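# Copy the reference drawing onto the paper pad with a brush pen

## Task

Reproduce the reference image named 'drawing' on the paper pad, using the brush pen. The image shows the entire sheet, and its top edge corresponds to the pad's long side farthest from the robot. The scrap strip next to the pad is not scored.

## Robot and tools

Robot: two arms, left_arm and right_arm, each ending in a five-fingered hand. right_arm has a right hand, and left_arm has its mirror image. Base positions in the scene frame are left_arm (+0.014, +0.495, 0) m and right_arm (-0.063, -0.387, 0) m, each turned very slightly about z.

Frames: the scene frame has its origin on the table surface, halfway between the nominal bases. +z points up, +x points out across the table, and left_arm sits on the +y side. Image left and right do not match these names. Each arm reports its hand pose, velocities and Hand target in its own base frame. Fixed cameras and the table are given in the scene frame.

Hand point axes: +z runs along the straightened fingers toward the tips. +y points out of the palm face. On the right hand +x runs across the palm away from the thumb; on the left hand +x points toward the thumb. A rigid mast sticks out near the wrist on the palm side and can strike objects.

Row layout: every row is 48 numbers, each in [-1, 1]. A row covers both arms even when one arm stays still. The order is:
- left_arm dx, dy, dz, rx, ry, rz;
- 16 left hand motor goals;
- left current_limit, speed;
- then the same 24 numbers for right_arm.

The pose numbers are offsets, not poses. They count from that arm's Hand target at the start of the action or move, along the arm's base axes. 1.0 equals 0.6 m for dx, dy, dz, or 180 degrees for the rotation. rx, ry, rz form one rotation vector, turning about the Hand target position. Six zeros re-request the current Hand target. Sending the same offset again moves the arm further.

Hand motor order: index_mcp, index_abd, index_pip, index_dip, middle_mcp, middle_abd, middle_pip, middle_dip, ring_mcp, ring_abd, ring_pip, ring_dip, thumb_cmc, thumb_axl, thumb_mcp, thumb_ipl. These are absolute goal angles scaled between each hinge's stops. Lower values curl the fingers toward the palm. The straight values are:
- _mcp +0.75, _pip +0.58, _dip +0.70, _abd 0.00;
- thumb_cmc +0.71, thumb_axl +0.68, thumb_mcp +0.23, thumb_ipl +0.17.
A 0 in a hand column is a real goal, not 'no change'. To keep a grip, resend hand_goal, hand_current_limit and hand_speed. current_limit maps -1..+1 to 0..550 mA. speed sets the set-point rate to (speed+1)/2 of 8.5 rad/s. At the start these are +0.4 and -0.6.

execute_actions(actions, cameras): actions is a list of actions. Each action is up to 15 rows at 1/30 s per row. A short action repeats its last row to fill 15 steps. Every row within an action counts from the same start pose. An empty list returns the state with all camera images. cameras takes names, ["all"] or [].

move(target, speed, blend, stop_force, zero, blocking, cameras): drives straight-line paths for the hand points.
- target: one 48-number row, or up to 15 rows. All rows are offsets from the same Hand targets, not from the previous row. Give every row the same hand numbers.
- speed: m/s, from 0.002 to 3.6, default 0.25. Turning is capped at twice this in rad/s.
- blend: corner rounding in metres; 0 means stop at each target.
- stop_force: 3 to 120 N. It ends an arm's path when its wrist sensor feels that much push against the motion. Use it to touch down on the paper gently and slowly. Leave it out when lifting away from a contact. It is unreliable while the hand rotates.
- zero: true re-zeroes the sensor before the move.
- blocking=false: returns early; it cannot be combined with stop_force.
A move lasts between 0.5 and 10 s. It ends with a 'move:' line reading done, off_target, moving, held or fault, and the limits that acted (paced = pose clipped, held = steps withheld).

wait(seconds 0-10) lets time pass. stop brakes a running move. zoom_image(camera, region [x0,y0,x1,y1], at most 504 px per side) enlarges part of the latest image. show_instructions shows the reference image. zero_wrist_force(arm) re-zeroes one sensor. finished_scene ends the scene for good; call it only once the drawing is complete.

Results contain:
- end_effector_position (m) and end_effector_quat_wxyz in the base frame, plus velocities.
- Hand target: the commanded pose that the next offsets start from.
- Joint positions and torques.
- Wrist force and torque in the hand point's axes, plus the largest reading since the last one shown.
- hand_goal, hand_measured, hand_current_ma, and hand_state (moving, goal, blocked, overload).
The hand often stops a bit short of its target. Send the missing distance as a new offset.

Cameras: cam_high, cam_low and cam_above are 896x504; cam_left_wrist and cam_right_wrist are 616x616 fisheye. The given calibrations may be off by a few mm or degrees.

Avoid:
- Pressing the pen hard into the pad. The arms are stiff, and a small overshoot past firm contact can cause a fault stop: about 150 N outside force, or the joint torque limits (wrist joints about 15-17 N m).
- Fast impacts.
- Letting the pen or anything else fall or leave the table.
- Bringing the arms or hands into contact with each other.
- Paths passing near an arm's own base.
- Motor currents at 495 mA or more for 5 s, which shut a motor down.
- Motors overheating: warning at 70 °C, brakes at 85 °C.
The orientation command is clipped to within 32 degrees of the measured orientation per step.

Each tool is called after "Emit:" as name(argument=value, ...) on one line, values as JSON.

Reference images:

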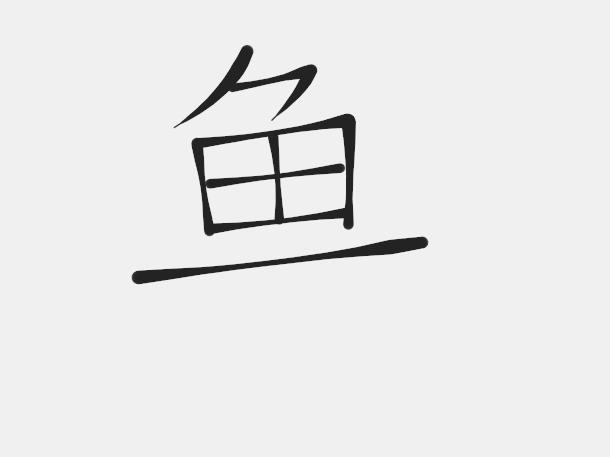

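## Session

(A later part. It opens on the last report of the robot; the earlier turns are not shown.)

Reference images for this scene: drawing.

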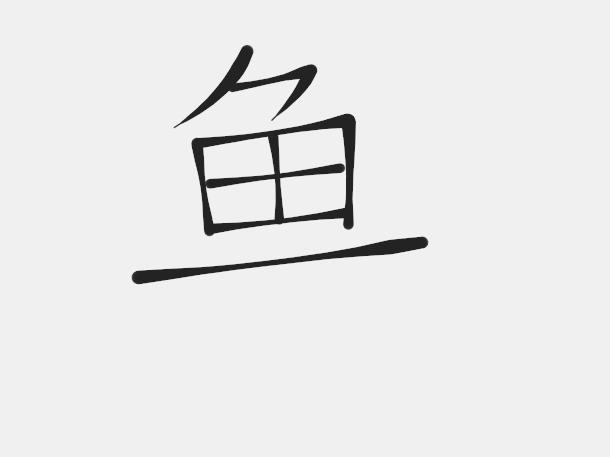

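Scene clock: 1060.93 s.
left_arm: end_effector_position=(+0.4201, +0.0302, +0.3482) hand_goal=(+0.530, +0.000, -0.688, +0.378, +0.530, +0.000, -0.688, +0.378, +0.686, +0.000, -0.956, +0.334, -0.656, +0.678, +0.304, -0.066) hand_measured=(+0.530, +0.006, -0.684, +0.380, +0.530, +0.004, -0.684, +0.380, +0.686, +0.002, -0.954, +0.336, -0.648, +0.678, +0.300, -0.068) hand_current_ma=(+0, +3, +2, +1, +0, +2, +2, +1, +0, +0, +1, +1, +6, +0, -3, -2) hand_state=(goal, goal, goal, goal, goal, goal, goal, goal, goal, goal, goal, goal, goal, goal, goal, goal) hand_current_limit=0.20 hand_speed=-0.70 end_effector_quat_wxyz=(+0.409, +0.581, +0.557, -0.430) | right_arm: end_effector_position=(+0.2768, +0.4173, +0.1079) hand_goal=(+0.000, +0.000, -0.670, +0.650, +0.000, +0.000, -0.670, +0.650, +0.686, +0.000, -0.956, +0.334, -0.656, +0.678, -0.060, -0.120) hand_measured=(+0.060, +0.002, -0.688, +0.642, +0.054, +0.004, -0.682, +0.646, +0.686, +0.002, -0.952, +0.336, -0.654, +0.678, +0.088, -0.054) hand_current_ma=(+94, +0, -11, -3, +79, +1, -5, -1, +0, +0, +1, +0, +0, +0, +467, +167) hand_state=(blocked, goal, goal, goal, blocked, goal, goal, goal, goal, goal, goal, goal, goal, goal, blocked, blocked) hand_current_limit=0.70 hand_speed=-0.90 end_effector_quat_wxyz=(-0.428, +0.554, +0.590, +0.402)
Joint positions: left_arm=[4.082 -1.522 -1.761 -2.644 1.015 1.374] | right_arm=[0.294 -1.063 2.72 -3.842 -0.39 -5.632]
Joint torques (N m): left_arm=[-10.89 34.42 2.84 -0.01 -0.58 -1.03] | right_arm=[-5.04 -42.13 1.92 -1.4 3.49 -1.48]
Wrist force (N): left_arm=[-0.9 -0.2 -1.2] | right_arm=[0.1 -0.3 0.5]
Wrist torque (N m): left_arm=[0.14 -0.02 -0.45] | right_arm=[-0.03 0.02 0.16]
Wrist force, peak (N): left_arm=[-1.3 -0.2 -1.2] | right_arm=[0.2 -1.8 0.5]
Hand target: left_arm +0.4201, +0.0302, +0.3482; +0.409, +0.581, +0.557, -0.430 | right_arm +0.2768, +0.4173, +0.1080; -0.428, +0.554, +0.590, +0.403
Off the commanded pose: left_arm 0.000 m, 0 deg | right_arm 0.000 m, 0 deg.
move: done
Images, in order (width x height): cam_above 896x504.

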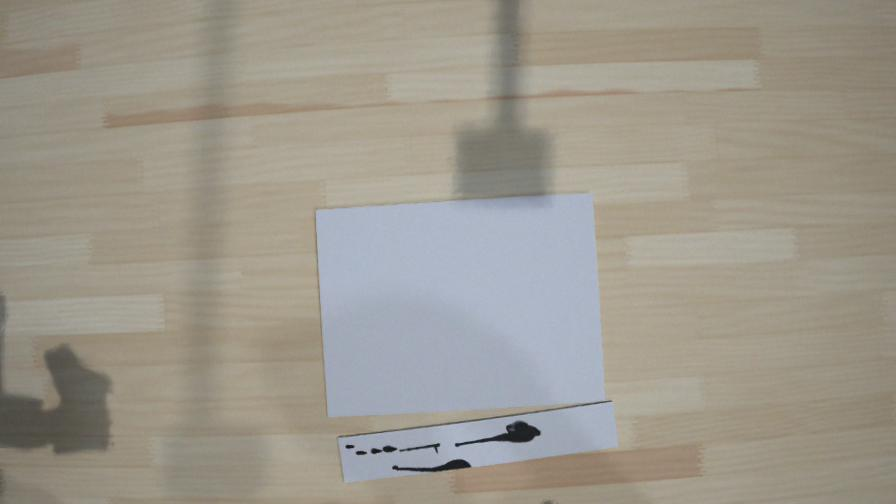

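Emit:
move(target=[0,0,0,0,0,0,0.529,0,-0.689,0.378,0.529,0,-0.689,0.378,0.685,0,-0.956,0.333,-0.657,0.678,0.303,-0.066,0.2,-0.7, 0.2,0,-0.01333,0,0,0,0.0,0,-0.67,0.65,0.0,0,-0.67,0.65,0.685,0,-0.956,0.333,-0.657,0.678,-0.06,-0.12,0.7,-0.9], speed=0.15, cameras=["cam_above"])

Emit:
zoom_image(camera="cam_above", region=[460, 440, 530, 504])

Emit:
move(target=[[0,0,0,0,0,0,0.529,0,-0.689,0.378,0.529,0,-0.689,0.378,0.685,0,-0.956,0.333,-0.657,0.678,0.303,-0.066,0.2,-0.7, 0,0.1667,0,0,0,0,0.0,0,-0.67,0.65,0.0,0,-0.67,0.65,0.685,0,-0.956,0.333,-0.657,0.678,-0.06,-0.12,0.7,-0.9],[0,0,0,0,0,0,0.529,0,-0.689,0.378,0.529,0,-0.689,0.378,0.685,0,-0.956,0.333,-0.657,0.678,0.303,-0.066,0.2,-0.7, 0,0,0,0,0,0,0.0,0,-0.67,0.65,0.0,0,-0.67,0.65,0.685,0,-0.956,0.333,-0.657,0.678,-0.06,-0.12,0.7,-0.9]], speed=0.15, cameras=["cam_above"])

Emit:
zoom_image(camera="cam_above", region=[460, 440, 530, 504])

Emit:
move(target=[[0,0,0,0,0,0,0.529,0,-0.689,0.378,0.529,0,-0.689,0.378,0.685,0,-0.956,0.333,-0.657,0.678,0.303,-0.066,0.2,-0.7, 0,-0.1,0,0,0,0,0.0,0,-0.67,0.65,0.0,0,-0.67,0.65,0.685,0,-0.956,0.333,-0.657,0.678,-0.06,-0.12,0.7,-0.9],[0,0,0,0,0,0,0.529,0,-0.689,0.378,0.529,0,-0.689,0.378,0.685,0,-0.956,0.333,-0.657,0.678,0.303,-0.066,0.2,-0.7, 0,0,0,0,0,0,0.0,0,-0.67,0.65,0.0,0,-0.67,0.65,0.685,0,-0.956,0.333,-0.657,0.678,-0.06,-0.12,0.7,-0.9]], speed=0.15, cameras=["cam_above"])

Emit:
zoom_image(camera="cam_above", region=[460, 440, 530, 504])

Scene clock: 1075.77 s.
left_arm: end_effector_position=(+0.4201, +0.0302, +0.3482) hand_goal=(+0.530, +0.000, -0.688, +0.378, +0.530, +0.000, -0.688, +0.378, +0.686, +0.000, -0.956, +0.334, -0.656, +0.678, +0.304, -0.066) hand_measured=(+0.530, +0.006, -0.684, +0.380, +0.530, +0.004, -0.684, +0.380, +0.686, +0.002, -0.954, +0.336, -0.648, +0.678, +0.300, -0.068) hand_current_ma=(+0, +3, +2, +1, +0, +2, +2, +1, +0, +0, +1, +1, +6, +0, -3, -2) hand_state=(goal, goal, goal, goal, goal, goal, goal, goal, goal, goal, goal, goal, goal, goal, goal, goal) hand_current_limit=0.20 hand_speed=-0.70 end_effector_quat_wxyz=(+0.409, +0.581, +0.557, -0.430) | right_arm: end_effector_position=(+0.3967, +0.4173, +0.1000) hand_goal=(+0.000, +0.000, -0.670, +0.650, +0.000, +0.000, -0.670, +0.650, +0.686, +0.000, -0.956, +0.334, -0.656, +0.678, -0.060, -0.120) hand_measured=(+0.060, +0.002, -0.688, +0.640, +0.054, +0.004, -0.682, +0.646, +0.686, +0.002, -0.952, +0.336, -0.654, +0.678, +0.088, -0.054) hand_current_ma=(+94, +0, -11, -3, +79, +1, -5, -1, +0, +0, +1, +0, +0, +0, +468, +167) hand_state=(blocked, goal, goal, goal, blocked, goal, goal, goal, goal, goal, goal, goal, goal, goal, blocked, blocked) hand_current_limit=0.70 hand_speed=-0.90 end_effector_quat_wxyz=(-0.428, +0.554, +0.590, +0.403)
Joint positions: left_arm=[4.082 -1.522 -1.761 -2.644 1.015 1.374] | right_arm=[0.198 -1.093 2.483 -3.357 -0.343 -5.866]
Joint torques (N m): left_arm=[-11.66 34.94 3.62 -0.08 -0.72 -0.92] | right_arm=[6.84 -48.8 -5.83 -4.18 -0.07 1.66]
Wrist force (N): left_arm=[-0.7 -0.1 -1.0] | right_arm=[0.2 -0.6 0.7]
Wrist torque (N m): left_arm=[0.15 -0.06 -0.44] | right_arm=[-0.09 0.01 0.29]
Wrist force, peak (N): left_arm=[-1.3 0.0 -1.2] | right_arm=[1.2 -3.6 2.4]
Hand target: left_arm +0.4201, +0.0302, +0.3482; +0.409, +0.581, +0.557, -0.430 | right_arm +0.3968, +0.4173, +0.1000; -0.428, +0.554, +0.590, +0.403
Off the commanded pose: left_arm 0.000 m, 0 deg | right_arm 0.000 m, 0 deg.
move: done
Images, in order (width x height): cam_above 896x504.

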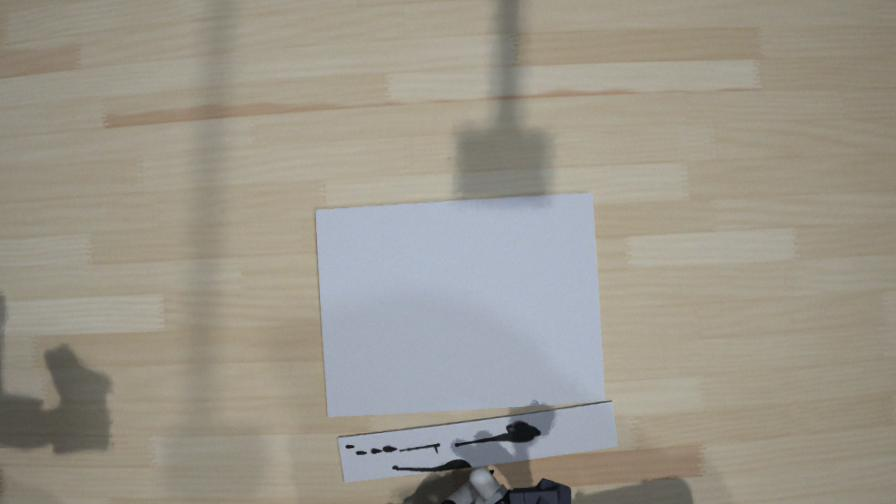

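Scaled by 7.200 from the camera's 896x504 image, which has a finer 1280x720 frame.

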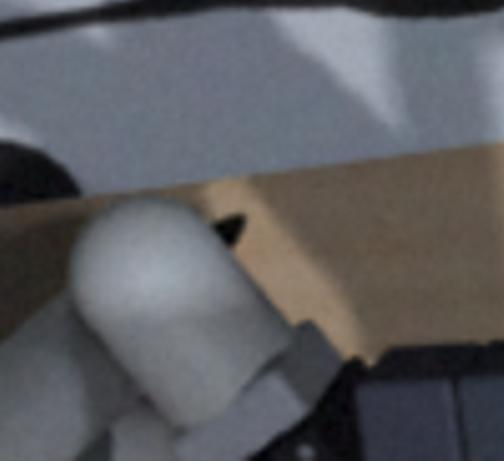

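Scene clock: 1078.00 s.
left_arm: end_effector_position=(+0.4201, +0.0302, +0.3482) hand_goal=(+0.530, +0.000, -0.688, +0.378, +0.530, +0.000, -0.688, +0.378, +0.686, +0.000, -0.956, +0.334, -0.656, +0.678, +0.304, -0.066) hand_measured=(+0.530, +0.006, -0.684, +0.380, +0.530, +0.004, -0.684, +0.380, +0.686, +0.002, -0.954, +0.336, -0.648, +0.678, +0.300, -0.068) hand_current_ma=(+0, +3, +2, +1, +0, +2, +2, +1, +0, +0, +1, +1, +6, +0, -3, -2) hand_state=(goal, goal, goal, goal, goal, goal, goal, goal, goal, goal, goal, goal, goal, goal, goal, goal) hand_current_limit=0.20 hand_speed=-0.70 end_effector_quat_wxyz=(+0.409, +0.581, +0.557, -0.430) | right_arm: end_effector_position=(+0.3968, +0.4173, +0.1002) hand_goal=(+0.000, +0.000, -0.670, +0.650, +0.000, +0.000, -0.670, +0.650, +0.686, +0.000, -0.956, +0.334, -0.656, +0.678, -0.060, -0.120) hand_measured=(+0.056, +0.002, -0.688, +0.640, +0.050, +0.004, -0.682, +0.644, +0.686, +0.002, -0.952, +0.336, -0.654, +0.678, +0.090, -0.054) hand_current_ma=(+85, +0, -11, -4, +70, +1, -6, -1, +0, +0, +1, +0, +0, +0, +467, +167) hand_state=(blocked, goal, goal, goal, blocked, goal, goal, goal, goal, goal, goal, goal, goal, goal, blocked, blocked) hand_current_limit=0.70 hand_speed=-0.90 end_effector_quat_wxyz=(-0.427, +0.554, +0.590, +0.403)
Joint positions: left_arm=[4.082 -1.522 -1.761 -2.644 1.015 1.374] | right_arm=[0.198 -1.094 2.482 -3.356 -0.343 -5.866]
Joint torques (N m): left_arm=[-11.01 34.04 3.94 0.09 -0.73 -1.26] | right_arm=[-4.94 -7.91 -0.68 -3.83 -1.2 1.08]
Wrist force (N): left_arm=[-0.9 -0.2 -1.1] | right_arm=[-0.1 -0.5 0.8]
Wrist torque (N m): left_arm=[0.14 -0.02 -0.45] | right_arm=[-0.08 0.03 0.27]
Wrist force, peak (N): left_arm=[-1.2 0.1 -1.2] | right_arm=[-1.4 5.6 -3.4]
Hand target: left_arm +0.4201, +0.0302, +0.3482; +0.409, +0.581, +0.557, -0.430 | right_arm +0.3968, +0.4173, +0.1000; -0.428, +0.554, +0.590, +0.403
Off the commanded pose: left_arm 0.000 m, 0 deg | right_arm 0.000 m, 0 deg.
move: done
Images, in order (width x height): cam_above 896x504.

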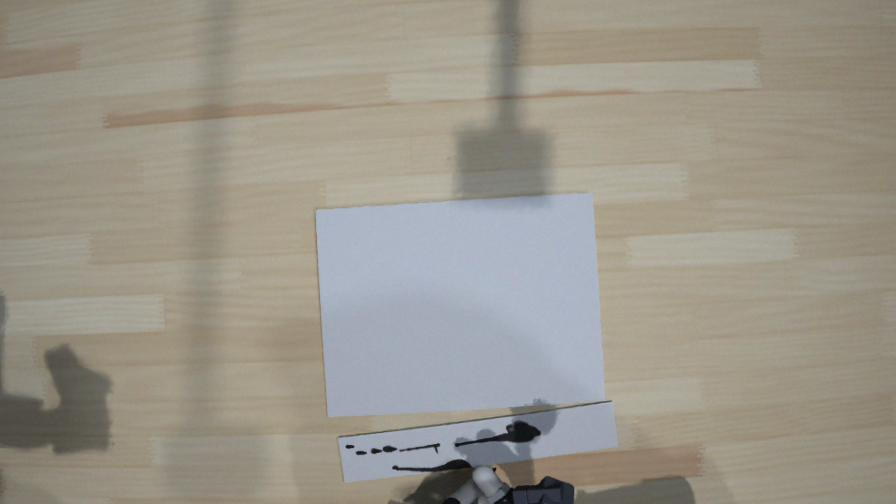

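Scaled by 7.200 from the camera's 896x504 image, which has a finer 1280x720 frame.

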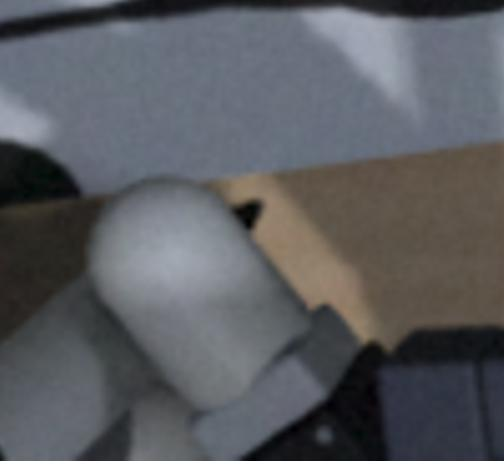

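Scene clock: 1079.83 s.
left_arm: end_effector_position=(+0.4201, +0.0302, +0.3482) hand_goal=(+0.530, +0.000, -0.688, +0.378, +0.530, +0.000, -0.688, +0.378, +0.686, +0.000, -0.956, +0.334, -0.656, +0.678, +0.304, -0.066) hand_measured=(+0.530, +0.006, -0.684, +0.380, +0.530, +0.004, -0.684, +0.380, +0.686, +0.002, -0.954, +0.336, -0.648, +0.678, +0.300, -0.068) hand_current_ma=(+0, +3, +2, +1, +0, +2, +2, +1, +0, +0, +1, +1, +6, +0, -3, -2) hand_state=(goal, goal, goal, goal, goal, goal, goal, goal, goal, goal, goal, goal, goal, goal, goal, goal) hand_current_limit=0.20 hand_speed=-0.70 end_effector_quat_wxyz=(+0.409, +0.581, +0.557, -0.430) | right_arm: end_effector_position=(+0.3968, +0.4172, +0.0999) hand_goal=(+0.000, +0.000, -0.670, +0.650, +0.000, +0.000, -0.670, +0.650, +0.686, +0.000, -0.956, +0.334, -0.656, +0.678, -0.060, -0.120) hand_measured=(+0.054, +0.002, -0.690, +0.640, +0.048, +0.004, -0.682, +0.644, +0.686, +0.002, -0.954, +0.336, -0.654, +0.678, +0.090, -0.054) hand_current_ma=(+80, +0, -12, -4, +65, +1, -6, -1, +0, +0, +0, +0, +0, +0, +468, +167) hand_state=(blocked, goal, goal, goal, blocked, goal, goal, goal, goal, goal, goal, goal, goal, goal, blocked, blocked) hand_current_limit=0.70 hand_speed=-0.90 end_effector_quat_wxyz=(-0.428, +0.554, +0.590, +0.402)
Joint positions: left_arm=[4.082 -1.522 -1.761 -2.644 1.015 1.374] | right_arm=[0.198 -1.093 2.483 -3.357 -0.343 -5.866]
Joint torques (N m): left_arm=[-10.01 34.18 1.87 0.16 -0.66 -1.13] | right_arm=[2.71 -47.9 -2.25 -1.91 4.08 -0.66]
Wrist force (N): left_arm=[-0.9 -0.1 -1.1] | right_arm=[-0.1 -0.4 0.7]
Wrist torque (N m): left_arm=[0.16 -0.03 -0.45] | right_arm=[-0.06 0.04 0.13]
Wrist force, peak (N): left_arm=[-1.2 0.2 -1.2] | right_arm=[2.0 -3.4 4.9]
Hand target: left_arm +0.4201, +0.0302, +0.3482; +0.409, +0.581, +0.557, -0.430 | right_arm +0.3968, +0.4173, +0.1000; -0.428, +0.554, +0.590, +0.403
Off the commanded pose: left_arm 0.000 m, 0 deg | right_arm 0.000 m, 0 deg.
move: done
Images, in order (width x height): cam_above 896x504.

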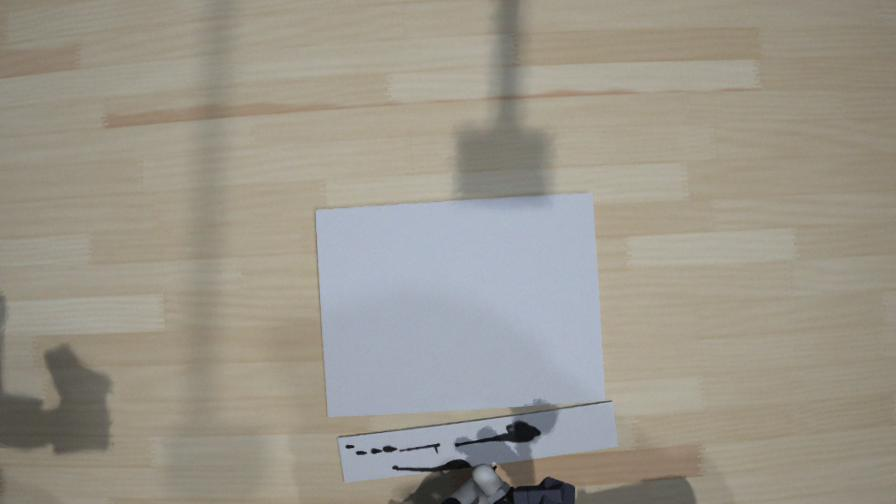

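Scaled by 7.200 from the camera's 896x504 image, which has a finer 1280x720 frame.

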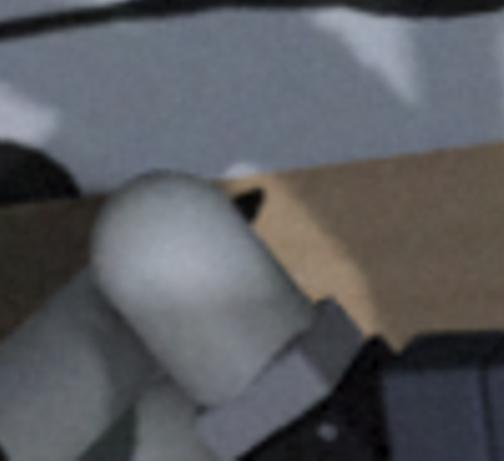

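Emit:
move(target=[[0,0,0,0,0,0,0.529,0,-0.689,0.378,0.529,0,-0.689,0.378,0.685,0,-0.956,0.333,-0.657,0.678,0.303,-0.066,0.2,-0.7, 0,-0.0667,0,0,0,0,0.0,0,-0.67,0.65,0.0,0,-0.67,0.65,0.685,0,-0.956,0.333,-0.657,0.678,-0.06,-0.12,0.7,-0.9],[0,0,0,0,0,0,0.529,0,-0.689,0.378,0.529,0,-0.689,0.378,0.685,0,-0.956,0.333,-0.657,0.678,0.303,-0.066,0.2,-0.7, 0,0,0,0,0,0,0.0,0,-0.67,0.65,0.0,0,-0.67,0.65,0.685,0,-0.956,0.333,-0.657,0.678,-0.06,-0.12,0.7,-0.9]], speed=[0.1,0.03], cameras=["cam_above"])

Emit:
zoom_image(camera="cam_above", region=[460, 440, 530, 504])

Emit:
move(target=[[0,0,0,0,0,0,0.529,0,-0.689,0.378,0.529,0,-0.689,0.378,0.685,0,-0.956,0.333,-0.657,0.678,0.303,-0.066,0.2,-0.7, -0.1,0.1667,0,0,0,0,0.0,0,-0.67,0.65,0.0,0,-0.67,0.65,0.685,0,-0.956,0.333,-0.657,0.678,-0.06,-0.12,0.7,-0.9],[0,0,0,0,0,0,0.529,0,-0.689,0.378,0.529,0,-0.689,0.378,0.685,0,-0.956,0.333,-0.657,0.678,0.303,-0.066,0.2,-0.7, 0,-0.0667,0,0,0,0,0.0,0,-0.67,0.65,0.0,0,-0.67,0.65,0.685,0,-0.956,0.333,-0.657,0.678,-0.06,-0.12,0.7,-0.9],[0,0,0,0,0,0,0.529,0,-0.689,0.378,0.529,0,-0.689,0.378,0.685,0,-0.956,0.333,-0.657,0.678,0.303,-0.066,0.2,-0.7, 0,0,0,0,0,0,0.0,0,-0.67,0.65,0.0,0,-0.67,0.65,0.685,0,-0.956,0.333,-0.657,0.678,-0.06,-0.12,0.7,-0.9]], speed=[0.15,0.15,0.03], cameras=["cam_above"])

Emit:
zoom_image(camera="cam_above", region=[460, 440, 530, 504])

Emit:
move(target=[[0,0,0,0,0,0,0.529,0,-0.689,0.378,0.529,0,-0.689,0.378,0.685,0,-0.956,0.333,-0.657,0.678,0.303,-0.066,0.2,-0.7, 0,0,-0.02,0,0,0,0.0,0,-0.67,0.65,0.0,0,-0.67,0.65,0.685,0,-0.956,0.333,-0.657,0.678,-0.06,-0.12,0.7,-0.9],[0,0,0,0,0,0,0.529,0,-0.689,0.378,0.529,0,-0.689,0.378,0.685,0,-0.956,0.333,-0.657,0.678,0.303,-0.066,0.2,-0.7, 0,0,0,0,0,0,0.0,0,-0.67,0.65,0.0,0,-0.67,0.65,0.685,0,-0.956,0.333,-0.657,0.678,-0.06,-0.12,0.7,-0.9]], speed=[0.03,0.03], cameras=["cam_above"])

Emit:
zoom_image(camera="cam_above", region=[460, 440, 530, 504])

Scene clock: 1118.40 s.
left_arm: end_effector_position=(+0.4201, +0.0302, +0.3482) hand_goal=(+0.530, +0.000, -0.688, +0.378, +0.530, +0.000, -0.688, +0.378, +0.686, +0.000, -0.956, +0.334, -0.656, +0.678, +0.304, -0.066) hand_measured=(+0.530, +0.006, -0.684, +0.380, +0.530, +0.004, -0.684, +0.380, +0.686, +0.002, -0.954, +0.336, -0.648, +0.678, +0.300, -0.068) hand_current_ma=(+0, +3, +2, +1, +0, +2, +2, +1, +0, +0, +1, +1, +6, +0, -3, -2) hand_state=(goal, goal, goal, goal, goal, goal, goal, goal, goal, goal, goal, goal, goal, goal, goal, goal) hand_current_limit=0.20 hand_speed=-0.70 end_effector_quat_wxyz=(+0.409, +0.581, +0.557, -0.430) | right_arm: end_effector_position=(+0.3968, +0.4173, +0.0999) hand_goal=(+0.000, +0.000, -0.670, +0.650, +0.000, +0.000, -0.670, +0.650, +0.686, +0.000, -0.956, +0.334, -0.656, +0.678, -0.060, -0.120) hand_measured=(+0.054, +0.002, -0.690, +0.640, +0.048, +0.004, -0.682, +0.644, +0.686, +0.002, -0.954, +0.336, -0.654, +0.678, +0.090, -0.054) hand_current_ma=(+80, +0, -12, -4, +65, +1, -6, -1, +0, +0, +0, +0, +0, +0, +467, +167) hand_state=(blocked, goal, goal, goal, blocked, goal, goal, goal, goal, goal, goal, goal, goal, goal, blocked, blocked) hand_current_limit=0.70 hand_speed=-0.90 end_effector_quat_wxyz=(-0.427, +0.554, +0.590, +0.403) end_effector_velocity=(-0.001, +0.000, -0.001) end_effector_angular_velocity=(-0.002, +0.002, +0.001)
Joint positions: left_arm=[4.082 -1.522 -1.761 -2.644 1.015 1.374] | right_arm=[0.198 -1.093 2.482 -3.357 -0.343 -5.865]
Joint velocities: left_arm=[within noise] | right_arm=[0 -0.001 0.001 0.006 -0.001 -0.004]
Joint torques (N m): left_arm=[-11.44 35.2 2.25 0.15 -0.76 -0.88] | right_arm=[-3.74 -42.56 4.44 -0.48 1.68 -1.61]
Wrist force (N): left_arm=[-1.0 0.0 -1.1] | right_arm=[0.1 -0.5 0.7]
Wrist torque (N m): left_arm=[0.16 -0.03 -0.45] | right_arm=[-0.08 0.00 0.14]
Wrist force, peak (N): left_arm=[-1.1 -0.1 -1.5] | right_arm=[1.1 -4.4 3.5]
Hand target: left_arm +0.4201, +0.0302, +0.3482; +0.409, +0.581, +0.557, -0.430 | right_arm +0.3968, +0.4173, +0.1000; -0.428, +0.554, +0.590, +0.403
Off the commanded pose: left_arm 0.000 m, 0 deg | right_arm 0.000 m, 0 deg.
move: done
Images, in order (width x height): cam_above 896x504.

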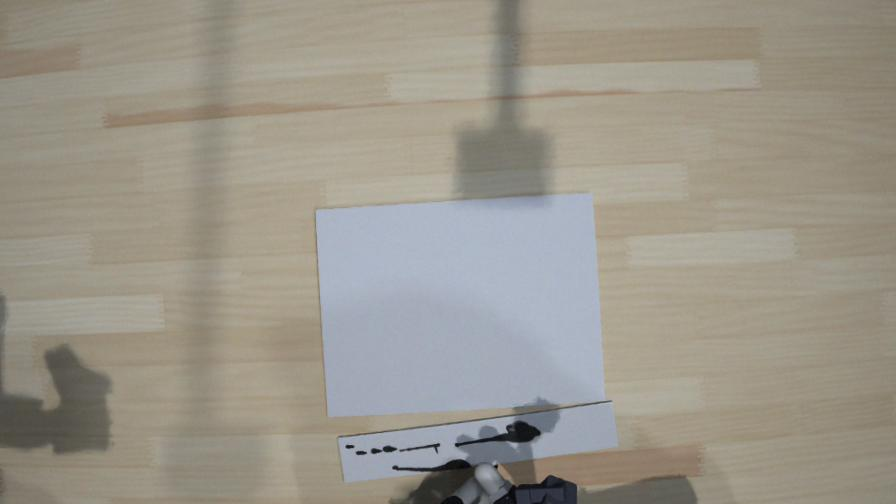

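Scaled by 7.200 from the camera's 896x504 image, which has a finer 1280x720 frame.

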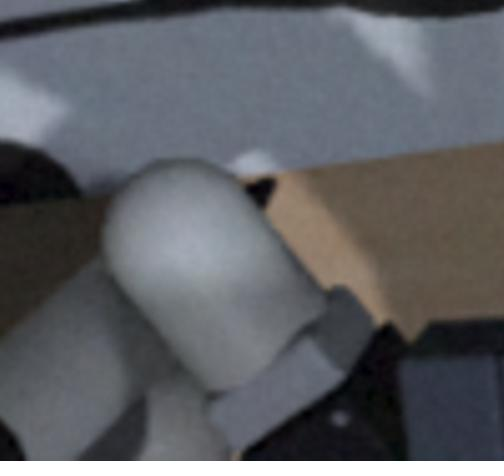

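Scene clock: 1122.57 s.
left_arm: end_effector_position=(+0.4201, +0.0302, +0.3482) hand_goal=(+0.530, +0.000, -0.688, +0.378, +0.530, +0.000, -0.688, +0.378, +0.686, +0.000, -0.956, +0.334, -0.656, +0.678, +0.304, -0.066) hand_measured=(+0.530, +0.006, -0.684, +0.380, +0.530, +0.004, -0.684, +0.380, +0.686, +0.002, -0.954, +0.336, -0.648, +0.678, +0.300, -0.068) hand_current_ma=(+0, +3, +2, +1, +0, +2, +2, +1, +0, +0, +1, +1, +6, +0, -3, -2) hand_state=(goal, goal, goal, goal, goal, goal, goal, goal, goal, goal, goal, goal, goal, goal, goal, goal) hand_current_limit=0.20 hand_speed=-0.70 end_effector_quat_wxyz=(+0.409, +0.581, +0.557, -0.430) | right_arm: end_effector_position=(+0.3968, +0.4173, +0.0999) hand_goal=(+0.000, +0.000, -0.670, +0.650, +0.000, +0.000, -0.670, +0.650, +0.686, +0.000, -0.956, +0.334, -0.656, +0.678, -0.060, -0.120) hand_measured=(+0.054, +0.002, -0.690, +0.640, +0.048, +0.004, -0.682, +0.644, +0.688, +0.002, -0.954, +0.336, -0.654, +0.678, +0.090, -0.054) hand_current_ma=(+80, +0, -13, -4, +64, +1, -6, -1, +0, +0, +0, +0, +0, +0, +468, +167) hand_state=(blocked, goal, goal, goal, blocked, goal, goal, goal, goal, goal, goal, goal, goal, goal, blocked, blocked) hand_current_limit=0.70 hand_speed=-0.90 end_effector_quat_wxyz=(-0.427, +0.554, +0.590, +0.403) end_effector_velocity=(+0.000, -0.001, -0.001) end_effector_angular_velocity=(-0.001, +0.002, +0.001)
Joint positions: left_arm=[4.082 -1.522 -1.761 -2.644 1.015 1.374] | right_arm=[0.198 -1.093 2.482 -3.357 -0.343 -5.865]
Joint velocities: left_arm=[within noise] | right_arm=[-0.002 -0.001 0.002 0.007 0 -0.007]
Joint torques (N m): left_arm=[-10.89 33.62 2.82 0.21 -0.4 -1.13] | right_arm=[-5.16 -42.81 3.93 -0.51 1.62 -1.62]
Wrist force (N): left_arm=[-0.9 0.1 -1.0] | right_arm=[0.2 -0.6 0.6]
Wrist torque (N m): left_arm=[0.18 -0.03 -0.45] | right_arm=[-0.09 0.01 0.14]
Wrist force, peak (N): left_arm=[-1.3 0.0 -1.4] | right_arm=[1.3 -6.7 4.4]
Hand target: left_arm +0.4201, +0.0302, +0.3482; +0.409, +0.581, +0.557, -0.430 | right_arm +0.3968, +0.4173, +0.1000; -0.428, +0.554, +0.590, +0.403
Off the commanded pose: left_arm 0.000 m, 0 deg | right_arm 0.000 m, 0 deg.
move: done
Images, in order (width x height): cam_above 896x504.

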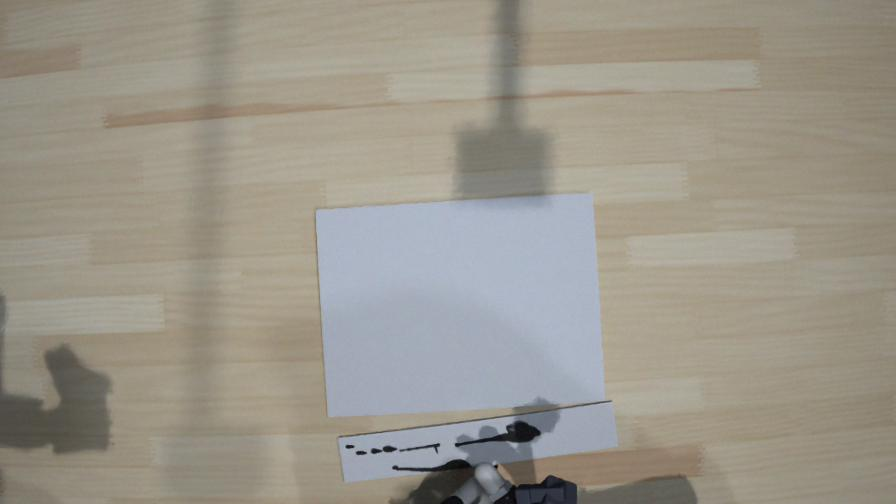

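Scaled by 7.200 from the camera's 896x504 image, which has a finer 1280x720 frame.

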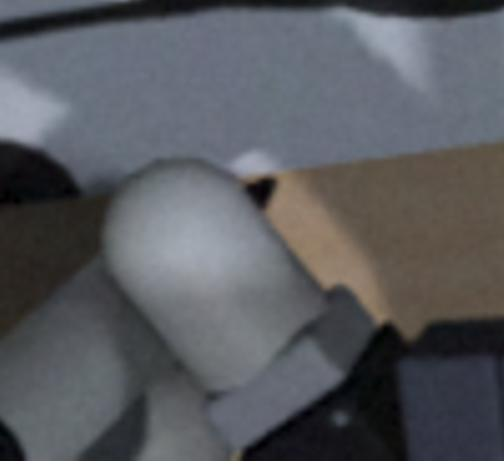

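Scene clock: 1123.87 s.
left_arm: end_effector_position=(+0.4201, +0.0302, +0.3482) hand_goal=(+0.530, +0.000, -0.688, +0.378, +0.530, +0.000, -0.688, +0.378, +0.686, +0.000, -0.956, +0.334, -0.656, +0.678, +0.304, -0.066) hand_measured=(+0.530, +0.006, -0.684, +0.380, +0.530, +0.004, -0.684, +0.380, +0.686, +0.002, -0.954, +0.336, -0.648, +0.678, +0.300, -0.068) hand_current_ma=(+0, +3, +2, +1, +0, +2, +2, +1, +0, +0, +1, +1, +6, +0, -3, -2) hand_state=(goal, goal, goal, goal, goal, goal, goal, goal, goal, goal, goal, goal, goal, goal, goal, goal) hand_current_limit=0.20 hand_speed=-0.70 end_effector_quat_wxyz=(+0.409, +0.581, +0.557, -0.430) | right_arm: end_effector_position=(+0.3967, +0.4173, +0.1002) hand_goal=(+0.000, +0.000, -0.670, +0.650, +0.000, +0.000, -0.670, +0.650, +0.686, +0.000, -0.956, +0.334, -0.656, +0.678, -0.060, -0.120) hand_measured=(+0.054, +0.002, -0.690, +0.640, +0.048, +0.004, -0.682, +0.644, +0.688, +0.002, -0.954, +0.336, -0.654, +0.678, +0.090, -0.054) hand_current_ma=(+80, +0, -13, -4, +64, +1, -6, -1, +0, +0, +0, +0, +0, +0, +467, +167) hand_state=(blocked, goal, goal, goal, blocked, goal, goal, goal, goal, goal, goal, goal, goal, goal, blocked, blocked) hand_current_limit=0.70 hand_speed=-0.90 end_effector_quat_wxyz=(-0.428, +0.554, +0.590, +0.403)
Joint positions: left_arm=[4.082 -1.522 -1.761 -2.644 1.015 1.374] | right_arm=[0.198 -1.094 2.483 -3.356 -0.343 -5.866]
Joint torques (N m): left_arm=[-11.18 34.54 4.02 0.28 -0.69 -0.89] | right_arm=[-2 -9.14 3.09 -4.54 0.67 -1.63]
Wrist force (N): left_arm=[-0.9 -0.1 -1.1] | right_arm=[0.0 -0.4 0.6]
Wrist torque (N m): left_arm=[0.17 -0.03 -0.45] | right_arm=[-0.05 0.02 0.14]
Wrist force, peak (N): left_arm=[-1.1 -0.1 -1.3] | right_arm=[0.1 -0.8 0.7]
Hand target: left_arm +0.4201, +0.0302, +0.3482; +0.409, +0.581, +0.557, -0.430 | right_arm +0.3968, +0.4173, +0.1000; -0.428, +0.554, +0.590, +0.403
Off the commanded pose: left_arm 0.000 m, 0 deg | right_arm 0.000 m, 0 deg.
move: done
Images, in order (width x height): cam_above 896x504.

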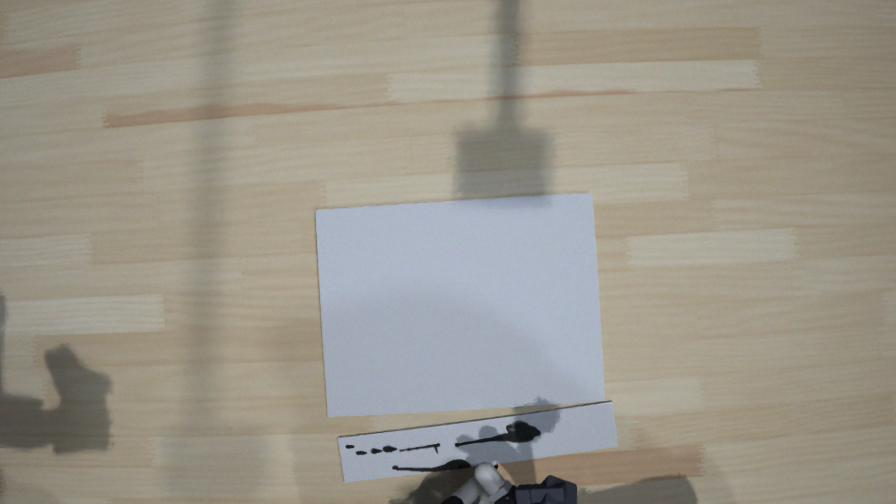

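Scaled by 7.200 from the camera's 896x504 image, which has a finer 1280x720 frame.

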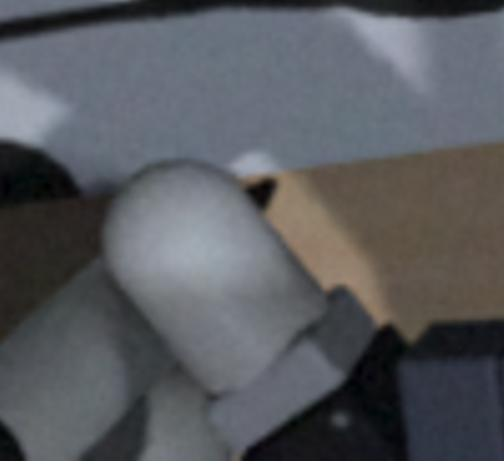

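Emit:
move(target=[[0,0,0,0,0,0,0.529,0,-0.689,0.378,0.529,0,-0.689,0.378,0.685,0,-0.956,0.333,-0.657,0.678,0.303,-0.066,0.2,-0.7, 0.0433,-0.16468,0.00833,0,0,0,0.0,0,-0.67,0.65,0.0,0,-0.67,0.65,0.685,0,-0.956,0.333,-0.657,0.678,-0.06,-0.12,0.7,-0.9],[0,0,0,0,0,0,0.529,0,-0.689,0.378,0.529,0,-0.689,0.378,0.685,0,-0.956,0.333,-0.657,0.678,0.303,-0.066,0.2,-0.7, 0.019,-0.139,0.00833,0,0,0,0.0,0,-0.67,0.65,0.0,0,-0.67,0.65,0.685,0,-0.956,0.333,-0.657,0.678,-0.06,-0.12,0.7,-0.9],[0,0,0,0,0,0,0.529,0,-0.689,0.378,0.529,0,-0.689,0.378,0.685,0,-0.956,0.333,-0.657,0.678,0.303,-0.066,0.2,-0.7, 0.019,-0.139,-0.025,0,0,0,0.0,0,-0.67,0.65,0.0,0,-0.67,0.65,0.685,0,-0.956,0.333,-0.657,0.678,-0.06,-0.12,0.7,-0.9],[0,0,0,0,0,0,0.529,0,-0.689,0.378,0.529,0,-0.689,0.378,0.685,0,-0.956,0.333,-0.657,0.678,0.303,-0.066,0.2,-0.7, 0.0176,-0.10562,-0.025,0,0,0,0.0,0,-0.67,0.65,0.0,0,-0.67,0.65,0.685,0,-0.956,0.333,-0.657,0.678,-0.06,-0.12,0.7,-0.9],[0,0,0,0,0,0,0.529,0,-0.689,0.378,0.529,0,-0.689,0.378,0.685,0,-0.956,0.333,-0.657,0.678,0.303,-0.066,0.2,-0.7, 0.01727,-0.09728,-0.02833,0,0,0,0.0,0,-0.67,0.65,0.0,0,-0.67,0.65,0.685,0,-0.956,0.333,-0.657,0.678,-0.06,-0.12,0.7,-0.9],[0,0,0,0,0,0,0.529,0,-0.689,0.378,0.529,0,-0.689,0.378,0.685,0,-0.956,0.333,-0.657,0.678,0.303,-0.066,0.2,-0.7, 0.0162,-0.07223,-0.02833,0,0,0,0.0,0,-0.67,0.65,0.0,0,-0.67,0.65,0.685,0,-0.956,0.333,-0.657,0.678,-0.06,-0.12,0.7,-0.9],[0,0,0,0,0,0,0.529,0,-0.689,0.378,0.529,0,-0.689,0.378,0.685,0,-0.956,0.333,-0.657,0.678,0.303,-0.066,0.2,-0.7, 0.01585,-0.0639,-0.03167,0,0,0,0.0,0,-0.67,0.65,0.0,0,-0.67,0.65,0.685,0,-0.956,0.333,-0.657,0.678,-0.06,-0.12,0.7,-0.9],[0,0,0,0,0,0,0.529,0,-0.689,0.378,0.529,0,-0.689,0.378,0.685,0,-0.956,0.333,-0.657,0.678,0.303,-0.066,0.2,-0.7, 0.0148,-0.03885,-0.03167,0,0,0,0.0,0,-0.67,0.65,0.0,0,-0.67,0.65,0.685,0,-0.956,0.333,-0.657,0.678,-0.06,-0.12,0.7,-0.9],[0,0,0,0,0,0,0.529,0,-0.689,0.378,0.529,0,-0.689,0.378,0.685,0,-0.956,0.333,-0.657,0.678,0.303,-0.066,0.2,-0.7, 0.01445,-0.03052,-0.035,0,0,0,0.0,0,-0.67,0.65,0.0,0,-0.67,0.65,0.685,0,-0.956,0.333,-0.657,0.678,-0.06,-0.12,0.7,-0.9],[0,0,0,0,0,0,0.529,0,-0.689,0.378,0.529,0,-0.689,0.378,0.685,0,-0.956,0.333,-0.657,0.678,0.303,-0.066,0.2,-0.7, 0.0134,-0.00547,-0.035,0,0,0,0.0,0,-0.67,0.65,0.0,0,-0.67,0.65,0.685,0,-0.956,0.333,-0.657,0.678,-0.06,-0.12,0.7,-0.9],[0,0,0,0,0,0,0.529,0,-0.689,0.378,0.529,0,-0.689,0.378,0.685,0,-0.956,0.333,-0.657,0.678,0.303,-0.066,0.2,-0.7, 0.01305,0.00287,-0.03833,0,0,0,0.0,0,-0.67,0.65,0.0,0,-0.67,0.65,0.685,0,-0.956,0.333,-0.657,0.678,-0.06,-0.12,0.7,-0.9],[0,0,0,0,0,0,0.529,0,-0.689,0.378,0.529,0,-0.689,0.378,0.685,0,-0.956,0.333,-0.657,0.678,0.303,-0.066,0.2,-0.7, 0.012,0.02792,-0.03833,0,0,0,0.0,0,-0.67,0.65,0.0,0,-0.67,0.65,0.685,0,-0.956,0.333,-0.657,0.678,-0.06,-0.12,0.7,-0.9],[0,0,0,0,0,0,0.529,0,-0.689,0.378,0.529,0,-0.689,0.378,0.685,0,-0.956,0.333,-0.657,0.678,0.303,-0.066,0.2,-0.7, 0.012,0.02792,0.01667,0,0,0,0.0,0,-0.67,0.65,0.0,0,-0.67,0.65,0.685,0,-0.956,0.333,-0.657,0.678,-0.06,-0.12,0.7,-0.9]], speed=[0.12,0.03,0.04,0.04,0.04,0.04,0.04,0.04,0.04,0.04,0.04,0.04,0.05], blend=[0,0,0,0.001,0.001,0.001,0.001,0.001,0.001,0.001,0.001,0,0], cameras=["cam_above"])

Emit:
zoom_image(camera="cam_above", region=[440, 400, 620, 500])

Scene clock: 1167.57 s.
left_arm: end_effector_position=(+0.4201, +0.0302, +0.3482) hand_goal=(+0.530, +0.000, -0.688, +0.378, +0.530, +0.000, -0.688, +0.378, +0.686, +0.000, -0.956, +0.334, -0.656, +0.678, +0.304, -0.066) hand_measured=(+0.530, +0.006, -0.684, +0.380, +0.530, +0.004, -0.684, +0.380, +0.686, +0.002, -0.954, +0.336, -0.648, +0.678, +0.300, -0.068) hand_current_ma=(+0, +3, +2, +1, +0, +2, +2, +1, +0, +0, +1, +1, +6, +0, -3, -2) hand_state=(goal, goal, goal, goal, goal, goal, goal, goal, goal, goal, goal, goal, goal, goal, goal, goal) hand_current_limit=0.20 hand_speed=-0.70 end_effector_quat_wxyz=(+0.409, +0.581, +0.557, -0.430) | right_arm: end_effector_position=(+0.4040, +0.4340, +0.1102) hand_goal=(+0.000, +0.000, -0.670, +0.650, +0.000, +0.000, -0.670, +0.650, +0.686, +0.000, -0.956, +0.334, -0.656, +0.678, -0.060, -0.120) hand_measured=(+0.054, +0.002, -0.690, +0.640, +0.048, +0.004, -0.684, +0.644, +0.688, +0.002, -0.954, +0.336, -0.654, +0.678, +0.090, -0.054) hand_current_ma=(+80, +0, -13, -4, +64, +1, -6, -1, +0, +0, +0, +0, +0, +0, +468, +167) hand_state=(blocked, goal, goal, goal, blocked, goal, goal, goal, goal, goal, goal, goal, goal, goal, blocked, blocked) hand_current_limit=0.70 hand_speed=-0.90 end_effector_quat_wxyz=(-0.427, +0.554, +0.590, +0.403)
Joint positions: left_arm=[4.082 -1.522 -1.761 -2.644 1.015 1.374] | right_arm=[0.239 -1.082 2.429 -3.414 -0.361 -5.76]
Joint torques (N m): left_arm=[-11.05 34.26 3.34 0.11 -0.46 -1.03] | right_arm=[-4.87 -8.92 0.35 -4.97 4.04 -0.93]
Wrist force (N): left_arm=[-0.7 -0.1 -1.1] | right_arm=[0.1 -0.3 0.5]
Wrist torque (N m): left_arm=[0.16 -0.05 -0.43] | right_arm=[-0.03 0.03 0.16]
Wrist force, peak (N): left_arm=[-1.3 -0.2 -1.4] | right_arm=[1.3 -6.2 5.2]
Hand target: left_arm +0.4201, +0.0302, +0.3482; +0.409, +0.581, +0.557, -0.430 | right_arm +0.4040, +0.4340, +0.1100; -0.428, +0.554, +0.590, +0.403
Off the commanded pose: left_arm 0.000 m, 0 deg | right_arm 0.000 m, 0 deg.
move: done
Images, in order (width x height): cam_above 896x504.

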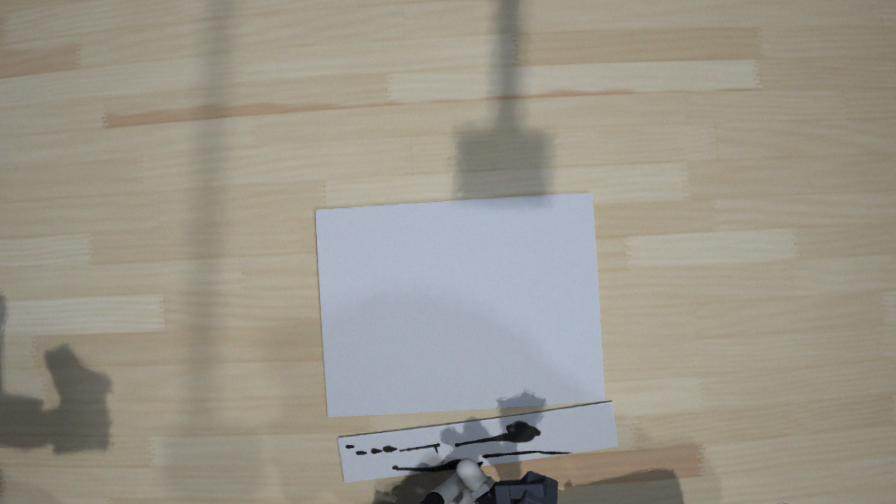

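Scaled by 2.800 from the camera's 896x504 image, which has a finer 1280x720 frame.

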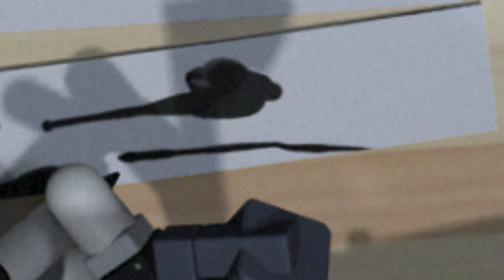

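Emit:
move(target=[0,0,0,0,0,0,0.529,0,-0.689,0.378,0.529,0,-0.689,0.378,0.685,0,-0.956,0.333,-0.657,0.678,0.303,-0.066,0.2,-0.7, -0.15,0,0,0,0,0,0.0,0,-0.67,0.65,0.0,0,-0.67,0.65,0.685,0,-0.956,0.333,-0.657,0.678,-0.06,-0.12,0.7,-0.9], speed=0.15, cameras=["cam_above"])

Emit:
zoom_image(camera="cam_above", region=[470, 430, 580, 475])

Scene clock: 1176.80 s.
left_arm: end_effector_position=(+0.4201, +0.0302, +0.3482) hand_goal=(+0.530, +0.000, -0.688, +0.378, +0.530, +0.000, -0.688, +0.378, +0.686, +0.000, -0.956, +0.334, -0.656, +0.678, +0.304, -0.066) hand_measured=(+0.530, +0.006, -0.684, +0.380, +0.530, +0.004, -0.684, +0.380, +0.686, +0.002, -0.954, +0.336, -0.648, +0.678, +0.300, -0.068) hand_current_ma=(+0, +3, +2, +1, +0, +2, +2, +1, +0, +0, +1, +1, +6, +0, -3, -2) hand_state=(goal, goal, goal, goal, goal, goal, goal, goal, goal, goal, goal, goal, goal, goal, goal, goal) hand_current_limit=0.20 hand_speed=-0.70 end_effector_quat_wxyz=(+0.409, +0.581, +0.557, -0.430) | right_arm: end_effector_position=(+0.3140, +0.4340, +0.1099) hand_goal=(+0.000, +0.000, -0.670, +0.650, +0.000, +0.000, -0.670, +0.650, +0.686, +0.000, -0.956, +0.334, -0.656, +0.678, -0.060, -0.120) hand_measured=(+0.054, +0.002, -0.690, +0.640, +0.048, +0.004, -0.684, +0.644, +0.688, +0.002, -0.954, +0.336, -0.654, +0.678, +0.090, -0.054) hand_current_ma=(+80, +0, -13, -4, +64, +1, -6, -1, +0, +0, +0, +0, +0, +0, +468, +167) hand_state=(blocked, goal, goal, goal, blocked, goal, goal, goal, goal, goal, goal, goal, goal, goal, blocked, blocked) hand_current_limit=0.70 hand_speed=-0.90 end_effector_quat_wxyz=(-0.428, +0.554, +0.590, +0.402)
Joint positions: left_arm=[4.082 -1.522 -1.761 -2.644 1.015 1.374] | right_arm=[0.312 -1.066 2.606 -3.76 -0.4 -5.595]
Joint torques (N m): left_arm=[-10.46 34.24 3.89 0.32 -0.68 -1.05] | right_arm=[-3.25 -44.77 -2.91 -2.16 3.95 -1.21]
Wrist force (N): left_arm=[-1.0 0.0 -1.1] | right_arm=[0.1 -0.3 0.6]
Wrist torque (N m): left_arm=[0.16 -0.03 -0.45] | right_arm=[-0.03 0.02 0.16]
Wrist force, peak (N): left_arm=[-1.3 -0.3 -1.2] | right_arm=[-0.4 2.0 0.0]
Hand target: left_arm +0.4201, +0.0302, +0.3482; +0.409, +0.581, +0.557, -0.430 | right_arm +0.3140, +0.4340, +0.1100; -0.428, +0.554, +0.590, +0.403
Off the commanded pose: left_arm 0.000 m, 0 deg | right_arm 0.000 m, 0 deg.
move: done
Images, in order (width x height): cam_above 896x504.

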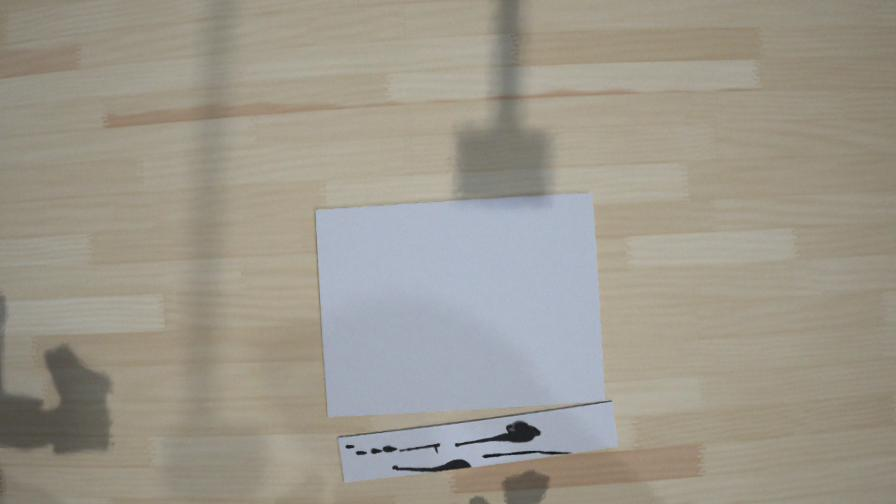

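Scaled by 4.582 from the camera's 896x504 image, which has a finer 1280x720 frame.

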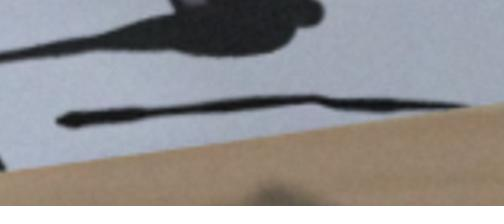

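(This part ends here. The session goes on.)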